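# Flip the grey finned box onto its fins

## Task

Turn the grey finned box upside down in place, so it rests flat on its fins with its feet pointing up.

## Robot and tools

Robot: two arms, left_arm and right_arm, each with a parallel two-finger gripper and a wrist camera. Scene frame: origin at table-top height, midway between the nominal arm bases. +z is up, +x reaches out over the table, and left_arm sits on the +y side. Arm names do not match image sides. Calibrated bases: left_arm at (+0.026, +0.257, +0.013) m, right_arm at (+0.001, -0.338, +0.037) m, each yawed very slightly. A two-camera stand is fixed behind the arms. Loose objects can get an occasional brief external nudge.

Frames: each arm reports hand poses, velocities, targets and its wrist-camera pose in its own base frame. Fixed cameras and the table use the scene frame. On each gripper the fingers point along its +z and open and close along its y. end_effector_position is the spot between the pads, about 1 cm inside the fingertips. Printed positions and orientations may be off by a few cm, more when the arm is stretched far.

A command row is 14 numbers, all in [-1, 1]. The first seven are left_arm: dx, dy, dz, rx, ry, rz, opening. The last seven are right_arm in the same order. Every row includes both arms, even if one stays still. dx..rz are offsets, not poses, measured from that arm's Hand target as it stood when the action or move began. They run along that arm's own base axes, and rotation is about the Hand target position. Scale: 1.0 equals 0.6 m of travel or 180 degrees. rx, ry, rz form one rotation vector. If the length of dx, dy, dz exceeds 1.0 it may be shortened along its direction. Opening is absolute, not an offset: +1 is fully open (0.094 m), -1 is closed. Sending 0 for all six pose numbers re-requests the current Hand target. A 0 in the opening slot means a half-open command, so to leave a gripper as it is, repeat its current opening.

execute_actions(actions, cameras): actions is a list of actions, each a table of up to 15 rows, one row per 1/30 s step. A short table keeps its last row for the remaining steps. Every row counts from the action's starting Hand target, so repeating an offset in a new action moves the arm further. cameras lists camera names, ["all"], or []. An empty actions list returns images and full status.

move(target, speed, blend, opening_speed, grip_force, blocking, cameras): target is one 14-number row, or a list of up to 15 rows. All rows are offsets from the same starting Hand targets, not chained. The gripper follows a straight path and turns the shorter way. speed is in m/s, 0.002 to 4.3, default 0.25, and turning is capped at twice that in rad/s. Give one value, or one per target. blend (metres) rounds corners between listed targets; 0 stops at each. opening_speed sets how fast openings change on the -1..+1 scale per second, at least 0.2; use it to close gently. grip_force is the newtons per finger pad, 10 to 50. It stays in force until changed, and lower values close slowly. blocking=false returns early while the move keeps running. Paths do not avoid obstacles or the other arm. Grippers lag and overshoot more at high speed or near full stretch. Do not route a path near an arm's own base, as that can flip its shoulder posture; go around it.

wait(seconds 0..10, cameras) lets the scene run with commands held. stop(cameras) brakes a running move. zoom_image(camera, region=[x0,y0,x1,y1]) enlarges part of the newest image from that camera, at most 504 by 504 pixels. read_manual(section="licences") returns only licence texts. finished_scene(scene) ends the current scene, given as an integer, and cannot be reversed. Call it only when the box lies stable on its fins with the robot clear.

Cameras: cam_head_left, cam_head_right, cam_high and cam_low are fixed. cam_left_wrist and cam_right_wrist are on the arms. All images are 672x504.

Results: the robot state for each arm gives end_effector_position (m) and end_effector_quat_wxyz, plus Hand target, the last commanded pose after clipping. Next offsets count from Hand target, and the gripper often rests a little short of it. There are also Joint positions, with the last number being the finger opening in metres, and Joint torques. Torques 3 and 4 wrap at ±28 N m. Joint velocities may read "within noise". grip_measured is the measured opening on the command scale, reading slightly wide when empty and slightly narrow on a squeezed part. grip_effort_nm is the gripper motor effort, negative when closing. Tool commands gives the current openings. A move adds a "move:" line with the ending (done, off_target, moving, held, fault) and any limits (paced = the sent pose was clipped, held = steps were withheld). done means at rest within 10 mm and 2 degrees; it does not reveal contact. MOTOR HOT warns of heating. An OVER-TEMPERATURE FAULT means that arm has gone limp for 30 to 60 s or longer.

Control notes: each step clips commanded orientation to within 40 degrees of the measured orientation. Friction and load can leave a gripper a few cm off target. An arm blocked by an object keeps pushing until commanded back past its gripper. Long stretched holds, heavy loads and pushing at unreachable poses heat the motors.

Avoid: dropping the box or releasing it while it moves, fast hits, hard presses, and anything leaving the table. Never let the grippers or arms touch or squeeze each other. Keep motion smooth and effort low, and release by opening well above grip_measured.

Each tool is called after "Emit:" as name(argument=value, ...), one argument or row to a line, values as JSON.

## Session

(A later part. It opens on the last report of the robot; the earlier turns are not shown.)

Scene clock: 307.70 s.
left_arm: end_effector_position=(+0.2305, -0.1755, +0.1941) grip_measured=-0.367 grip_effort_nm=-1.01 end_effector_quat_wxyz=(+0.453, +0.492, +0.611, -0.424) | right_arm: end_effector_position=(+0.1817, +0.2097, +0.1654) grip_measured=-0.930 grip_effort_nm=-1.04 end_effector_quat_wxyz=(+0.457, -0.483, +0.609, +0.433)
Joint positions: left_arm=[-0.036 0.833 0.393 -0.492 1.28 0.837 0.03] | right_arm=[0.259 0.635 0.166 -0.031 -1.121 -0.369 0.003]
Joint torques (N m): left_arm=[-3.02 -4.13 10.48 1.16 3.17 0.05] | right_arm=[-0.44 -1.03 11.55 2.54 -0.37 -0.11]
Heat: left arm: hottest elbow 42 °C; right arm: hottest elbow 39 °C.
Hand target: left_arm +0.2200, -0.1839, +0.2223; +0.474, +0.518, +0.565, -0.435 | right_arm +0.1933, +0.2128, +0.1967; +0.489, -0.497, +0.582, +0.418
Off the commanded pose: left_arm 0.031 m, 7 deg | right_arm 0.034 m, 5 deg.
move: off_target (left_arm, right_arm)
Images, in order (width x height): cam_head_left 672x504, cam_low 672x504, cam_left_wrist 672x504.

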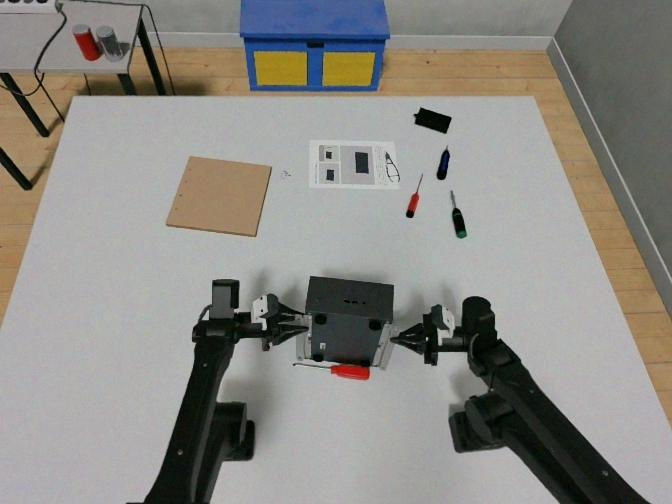

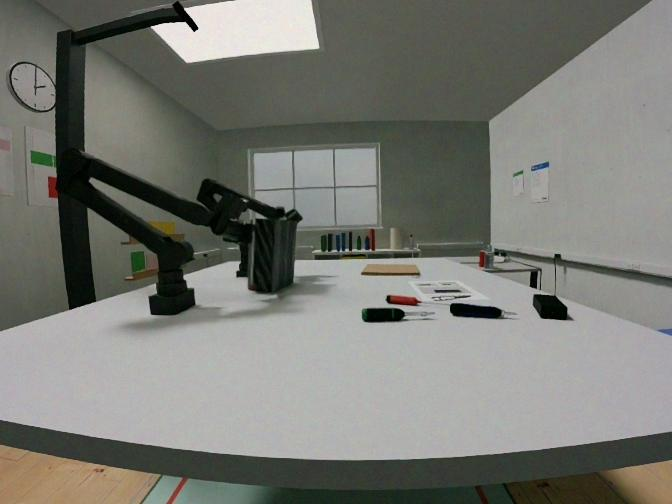

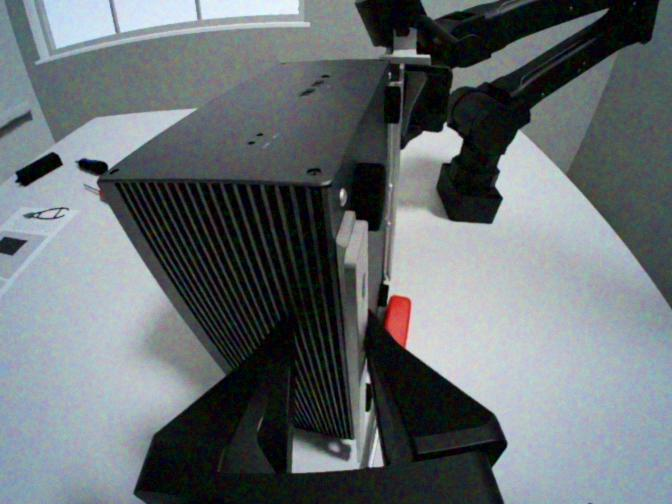

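Emit:
move(
  target=[
    [0.035,0,-0.065,0,0,0,-0.95,0.035,0,-0.065,0,0,0,-0.95],
    [0.13,0,-0.03,0,0.083,0,-0.95,0.13,0.0,-0.03,0,0.083,0,-0.95],
  ],
  speed=0.05,
  cameras=["cam_head_left","cam_low","cam_left_wrist"],
)

Emit:
zoom_image(
  camera="cam_low",
  region=[220, 160, 400, 310],
)

Scene clock: 320.43 s.
left_arm: end_effector_position=(+0.3017, -0.1732, +0.1993) grip_measured=-0.362 grip_effort_nm=-1.01 end_effector_quat_wxyz=(+0.397, +0.435, +0.647, -0.484) | right_arm: end_effector_position=(+0.2509, +0.2091, +0.1733) grip_measured=-0.927 grip_effort_nm=-1.04 end_effector_quat_wxyz=(+0.401, -0.432, +0.639, +0.495)
Joint positions: left_arm=[-0.012 1.147 0.596 -0.569 1.328 0.815 0.03] | right_arm=[0.165 1.02 0.351 0.006 -1.257 -0.344 0.003]
Joint torques (N m): left_arm=[-3.43 -2.96 9.33 0.59 2.15 0.37] | right_arm=[-0.26 0.38 10.47 1.52 0.87 -0.3]
Heat: left arm: hottest elbow 43 °C; right arm: hottest elbow 40 °C.
Hand target: left_arm +0.2980, -0.1840, +0.2042; +0.396, +0.457, +0.621, -0.498 | right_arm +0.2714, +0.2128, +0.1787; +0.409, -0.439, +0.641, +0.479
Off the commanded pose: left_arm 0.012 m, 4 deg | right_arm 0.021 m, 2 deg.
move: off_target (left_arm, right_arm)
Images, in order (width x height): cam_head_left 672x504, cam_low 672x504, cam_left_wrist 672x504.

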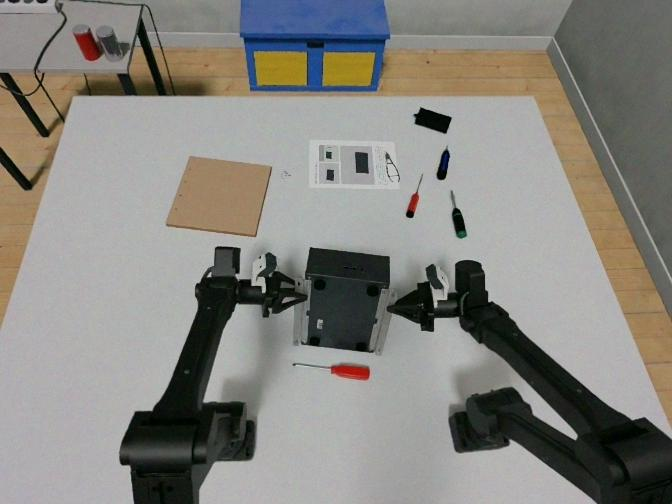

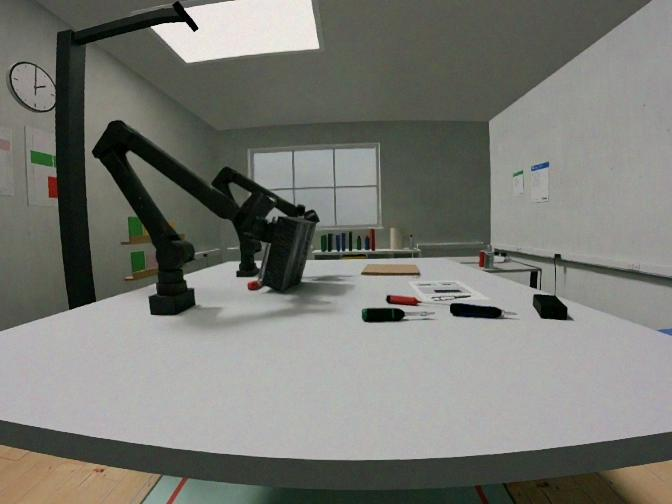

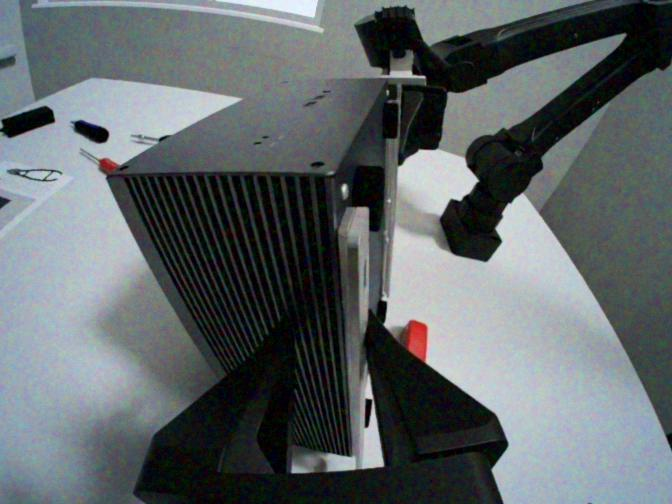

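Scaled by 2.800.

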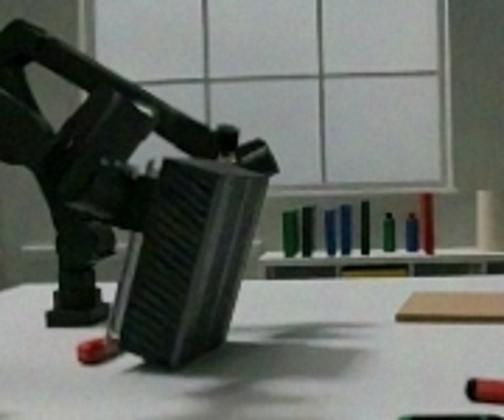

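Emit:
move(
  target=[
    [0.1,0,0.0,0,0.083,0,-0.95,0.1,0.0,0.0,0,0.083,0,-0.95],
    [0.19,0,-0.02,0,0.167,0,-0.95,0.19,0.0,-0.02,0,0.167,0,-0.95],
  ],
  speed=0.06,
  blend=0.02,
  cameras=["cam_head_left","cam_low","cam_left_wrist"],
)

Emit:
zoom_image(
  camera="cam_low",
  region=[220, 160, 400, 310],
)

Scene clock: 334.10 s.
left_arm: end_effector_position=(+0.4121, -0.1714, +0.1758) grip_measured=-0.359 grip_effort_nm=-1.01 end_effector_quat_wxyz=(+0.202, +0.281, +0.735, -0.583) | right_arm: end_effector_position=(+0.3738, +0.2034, +0.1719) grip_measured=-0.929 grip_effort_nm=-1.04 end_effector_quat_wxyz=(+0.218, -0.268, +0.727, +0.594)
Joint positions: left_arm=[-0.005 1.623 1.027 -1.083 1.328 0.81 0.03] | right_arm=[0.089 1.463 0.785 -0.487 -1.351 -0.291 0.003]
Joint torques (N m): left_arm=[-2.9 -11.22 8.8 -0.64 2.98 0.69] | right_arm=[1.03 -6.42 8.75 1.47 0.72 -0.63]
Heat: left arm: hottest elbow 44 °C; right arm: hottest elbow 41 °C.
Hand target: left_arm +0.4120, -0.1840, +0.1922; +0.221, +0.312, +0.703, -0.600 | right_arm +0.3854, +0.2127, +0.1668; +0.229, -0.300, +0.725, +0.576
Off the commanded pose: left_arm 0.021 m, 6 deg | right_arm 0.016 m, 4 deg.
move: off_target (left_arm, right_arm)
Images, in order (width x height): cam_head_left 672x504, cam_low 672x504, cam_left_wrist 672x504.

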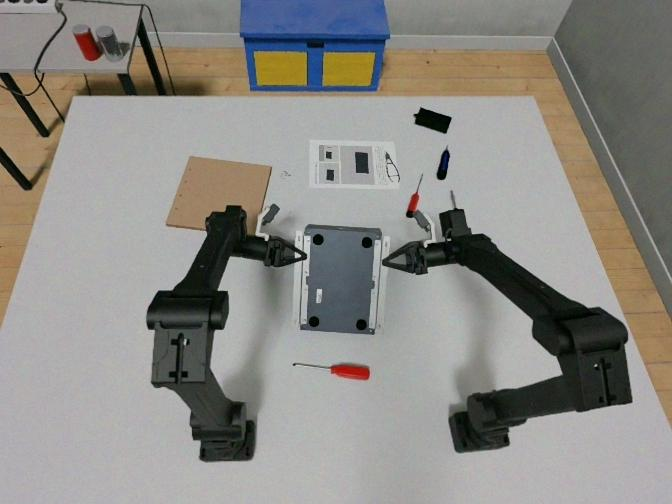

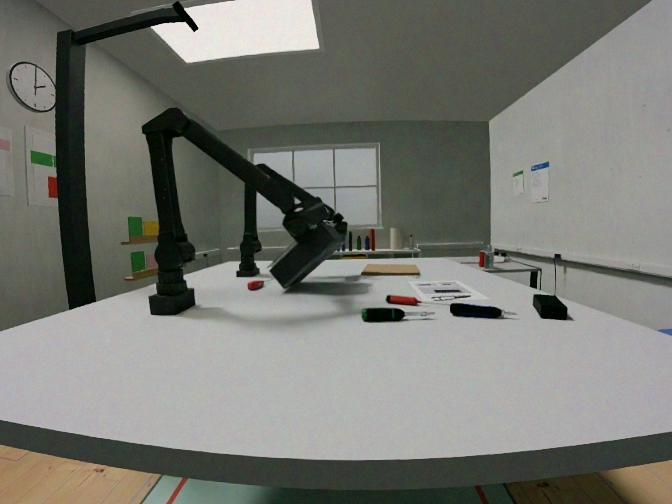

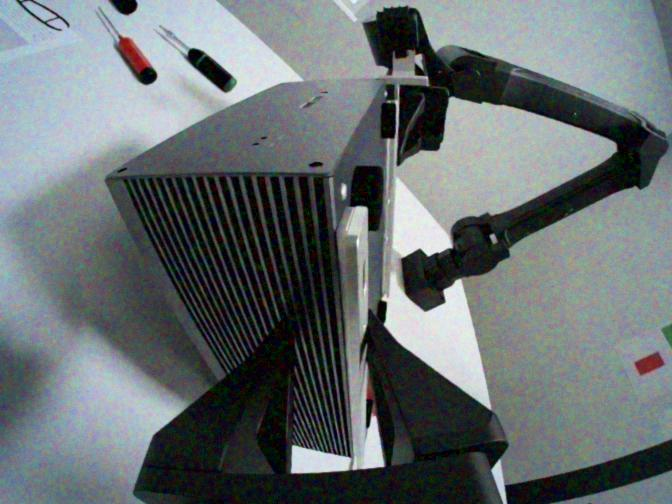

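Scaled by 2.800.

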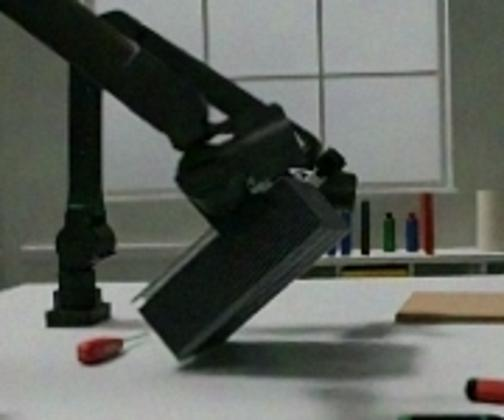

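Emit:
move(
  target=[
    [0.12,0,-0.07,0,0.125,0,-0.97,0.12,0.0,-0.075,0,0.125,0,-0.97],
    [0.19,0,-0.185,0,0.24,0,-0.97,0.2,0.0,-0.185,0,0.24,0,-0.97],
  ],
  speed=0.05,
  blend=0.02,
  cameras=["cam_head_left","cam_left_wrist","cam_right_wrist","cam_low","cam_high"],
)

Emit:
zoom_image(
  camera="cam_low",
  region=[220, 180, 400, 310],
)

Scene clock: 350.33 s.
left_arm: end_effector_position=(+0.5008, -0.1639, +0.0704) grip_measured=-0.347 grip_effort_nm=-1.01 end_effector_quat_wxyz=(-0.061, +0.058, +0.762, -0.642) | right_arm: end_effector_position=(+0.4994, +0.2019, +0.0728) grip_measured=-0.916 grip_effort_nm=-1.04 end_effector_quat_wxyz=(-0.048, -0.048, +0.755, +0.653)
Joint positions: left_arm=[0.01 2.185 1.47 -1.67 1.323 0.811 0.031] | right_arm=[0.061 2.114 1.378 -1.323 -1.407 -0.484 0.004]
Joint torques (N m): left_arm=[-3.49 -15.5 10.76 -0.88 3.64 -0.1] | right_arm=[1.14 -13.57 7.92 0.53 0.18 -0.29]
Heat: left arm: hottest wrist yaw 50 °C; right arm: hottest elbow 42 °C.
Hand target: left_arm +0.5259, -0.1840, +0.0811; -0.053, +0.069, +0.735, -0.673 | right_arm +0.5053, +0.2127, +0.0557; -0.054, -0.066, +0.759, +0.646
Off the commanded pose: left_arm 0.034 m, 5 deg | right_arm 0.021 m, 2 deg.
joint sent to its limit (left arm) — joint 4 (wrist pitch), lower limit. The joint targets still meet the commanded pose.
move: off_target (left_arm, right_arm)
Images, in order (width x height): cam_head_left 672x504, cam_high 672x504, cam_low 672x504, cam_left_wrist 672x504, cam_right_wrist 672x504.

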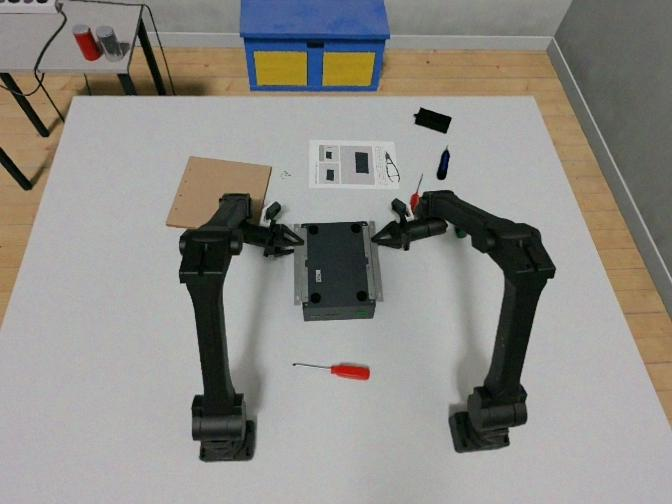

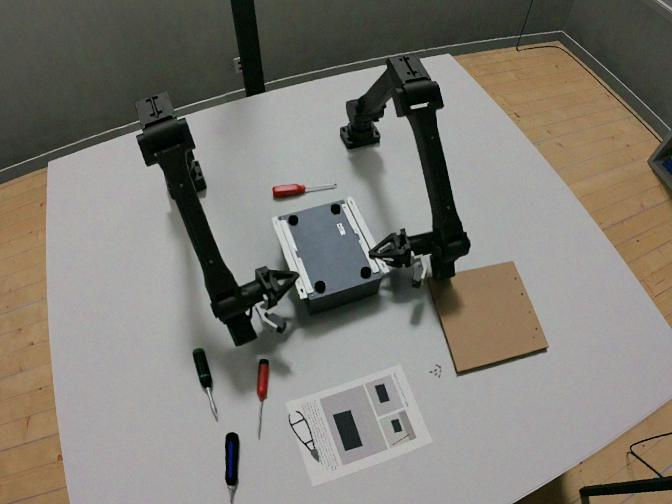

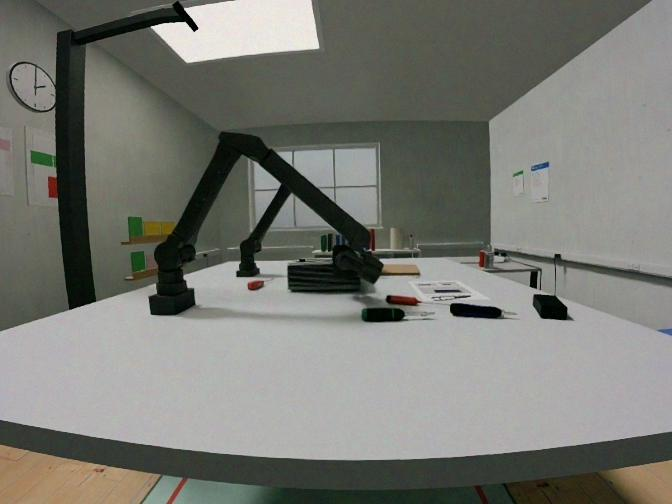

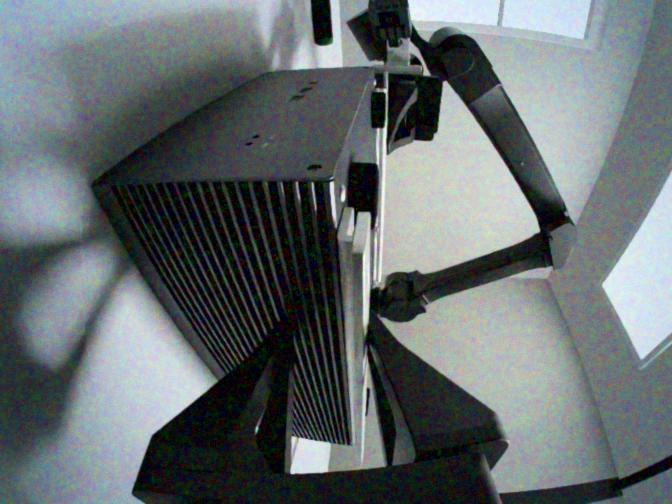

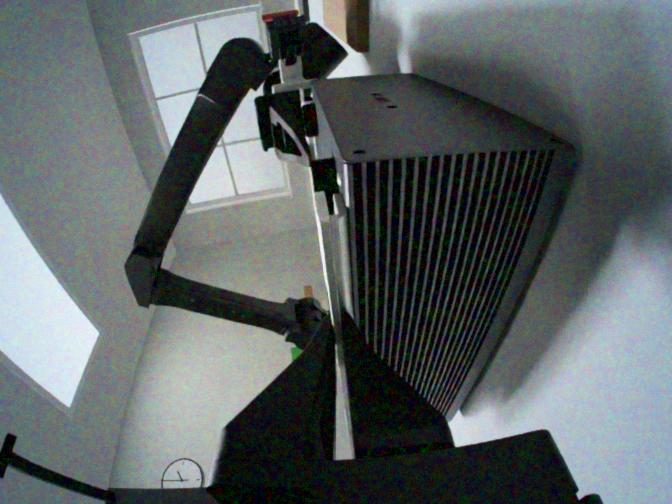

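Scaled by 2.800.

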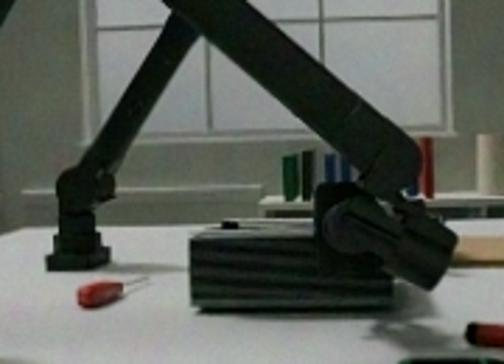

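Emit:
move(
  target=[0,0.03,0,0,0,0,0.1,0,-0.02,0.0,0,0,0,-0.5],
  speed=0.05,
  opening_speed=0.5,
  cameras=["cam_head_left","cam_left_wrist","cam_right_wrist"],
)

Scene clock: 358.63 s.
left_arm: end_effector_position=(+0.5153, -0.1670, +0.0784) grip_measured=+0.097 grip_effort_nm=0.17 end_effector_quat_wxyz=(-0.043, +0.049, +0.752, -0.656) | right_arm: end_effector_position=(+0.4969, +0.1979, +0.0556) grip_measured=-0.501 grip_effort_nm=0.07 end_effector_quat_wxyz=(-0.057, -0.057, +0.759, +0.647)
Joint positions: left_arm=[0.008 2.193 1.497 -1.67 1.377 0.805 0.052] | right_arm=[0.055 2.164 1.407 -1.412 -1.379 -0.595 0.023]
Joint torques (N m): left_arm=[-0.62 -16.91 8.62 -0.79 0.72 -0.03] | right_arm=[-0.38 -16.26 7.38 -0.64 -0.47 -0.24]
Heat: left arm: hottest wrist yaw 52 °C; right arm: hottest elbow 42 °C.
Hand target: left_arm +0.5260, -0.1659, +0.0812; -0.053, +0.069, +0.735, -0.673 | right_arm +0.5053, +0.2007, +0.0556; -0.054, -0.066, +0.759, +0.646
Off the commanded pose: left_arm 0.011 m, 4 deg | right_arm 0.009 m, 1 deg.
joint sent to its limit (left arm) — joint 4 (wrist pitch), lower limit. The joint targets are off in orientation, not in position.
move: off_target (left_arm)
Images, in order (width x height): cam_head_left 672x504, cam_left_wrist 672x504, cam_right_wrist 672x504.

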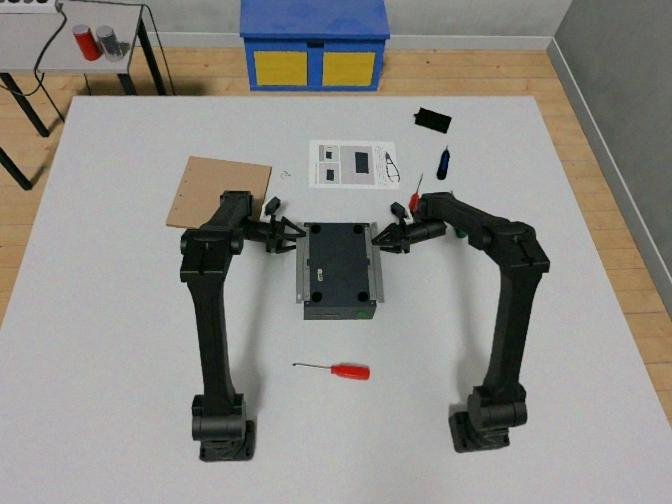

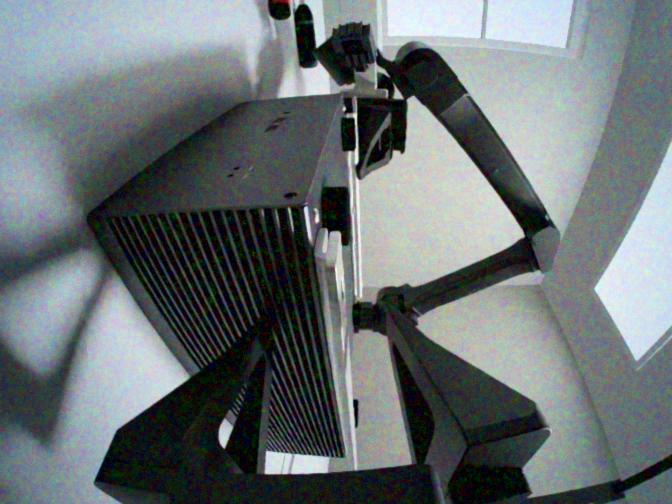

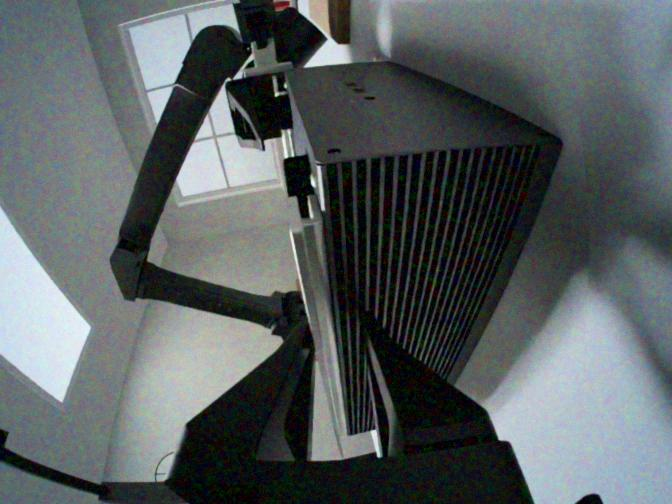

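Emit:
move(
  target=[0,0.15,0,0,0,0,0.1,0,-0.17,0.0,0,0,0,-0.3],
  speed=0.07,
  cameras=["cam_head_left","cam_left_wrist","cam_right_wrist","cam_low"],
)

Emit:
zoom_image(
  camera="cam_low",
  region=[220, 200, 400, 330],
)

Scene clock: 369.70 s.
left_arm: end_effector_position=(+0.5234, -0.0796, +0.0716) grip_measured=+0.097 grip_effort_nm=0.16 end_effector_quat_wxyz=(-0.010, +0.020, +0.776, -0.630) | right_arm: end_effector_position=(+0.4970, +0.1046, +0.0491) grip_measured=-0.301 grip_effort_nm=0.07 end_effector_quat_wxyz=(-0.043, -0.046, +0.776, +0.628)
Joint positions: left_arm=[0.17 2.183 1.497 -1.67 1.275 0.817 0.052] | right_arm=[-0.122 2.204 1.448 -1.675 -1.247 -0.878 0.033]
Joint torques (N m): left_arm=[-0.32 -18.84 6.57 -0.85 0.41 0.03] | right_arm=[-1.38 -18.02 6.45 -1.21 -0.39 -0.16]
Heat: left arm: hottest wrist yaw 45 °C; right arm: hottest elbow 41 °C.
Hand target: left_arm +0.5260, -0.0759, +0.0813; -0.053, +0.069, +0.735, -0.673 | right_arm +0.5052, +0.0988, +0.0556; -0.054, -0.066, +0.759, +0.646
Off the commanded pose: left_arm 0.011 m, 10 deg | right_arm 0.012 m, 4 deg.
joint sent to its limit (left arm) — joint 4 (wrist pitch), lower limit. The joint targets are off in orientation, not in position.
joint sent to its limit (right arm) — joint 4 (wrist pitch), lower limit. The joint targets are off in orientation, not in position.
move: off_target (left_arm, right_arm)
Images, in order (width x height): cam_head_left 672x504, cam_low 672x504, cam_left_wrist 672x504, cam_right_wrist 672x504.

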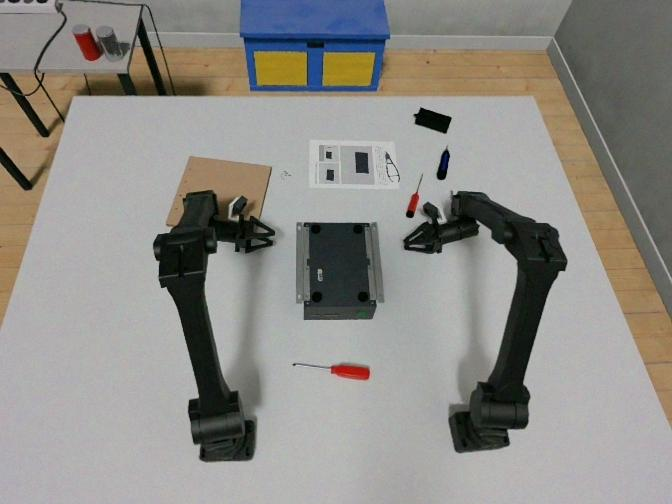

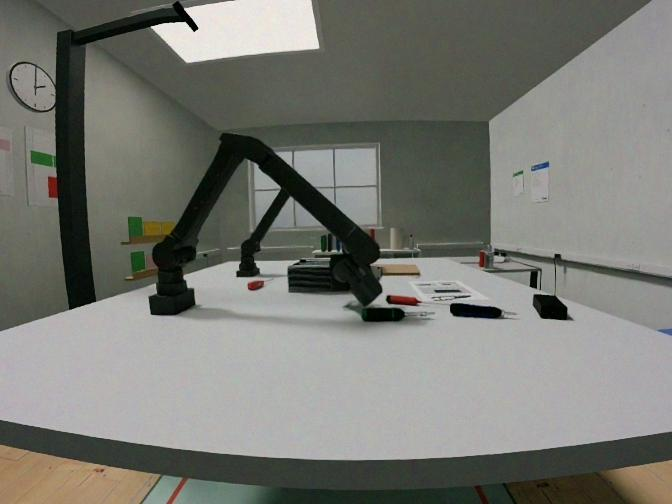

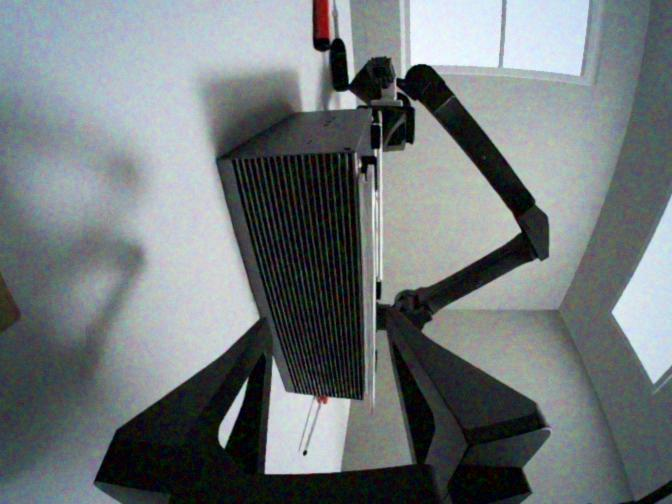

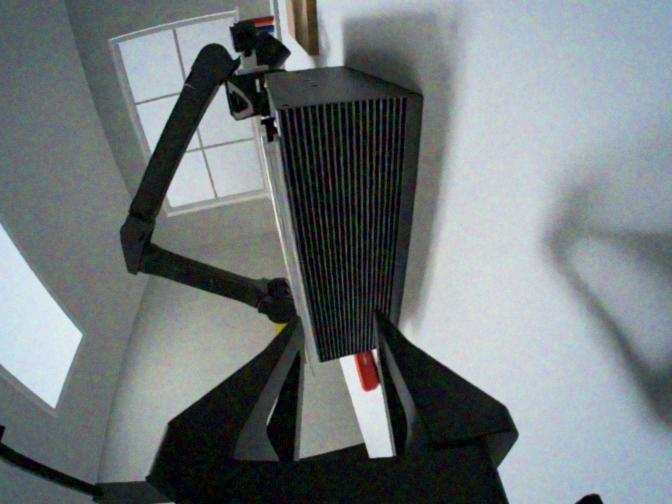

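Scaled by 2.800.

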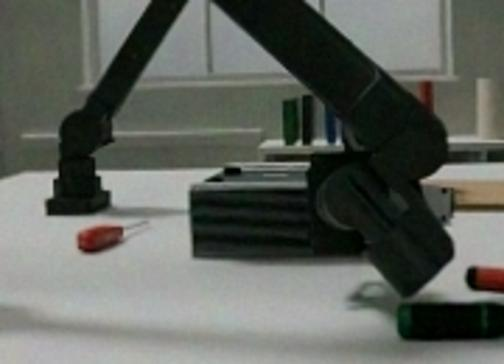

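Emit:
finished_scene(
  scene=2,
)

The scene is finished: the task was done.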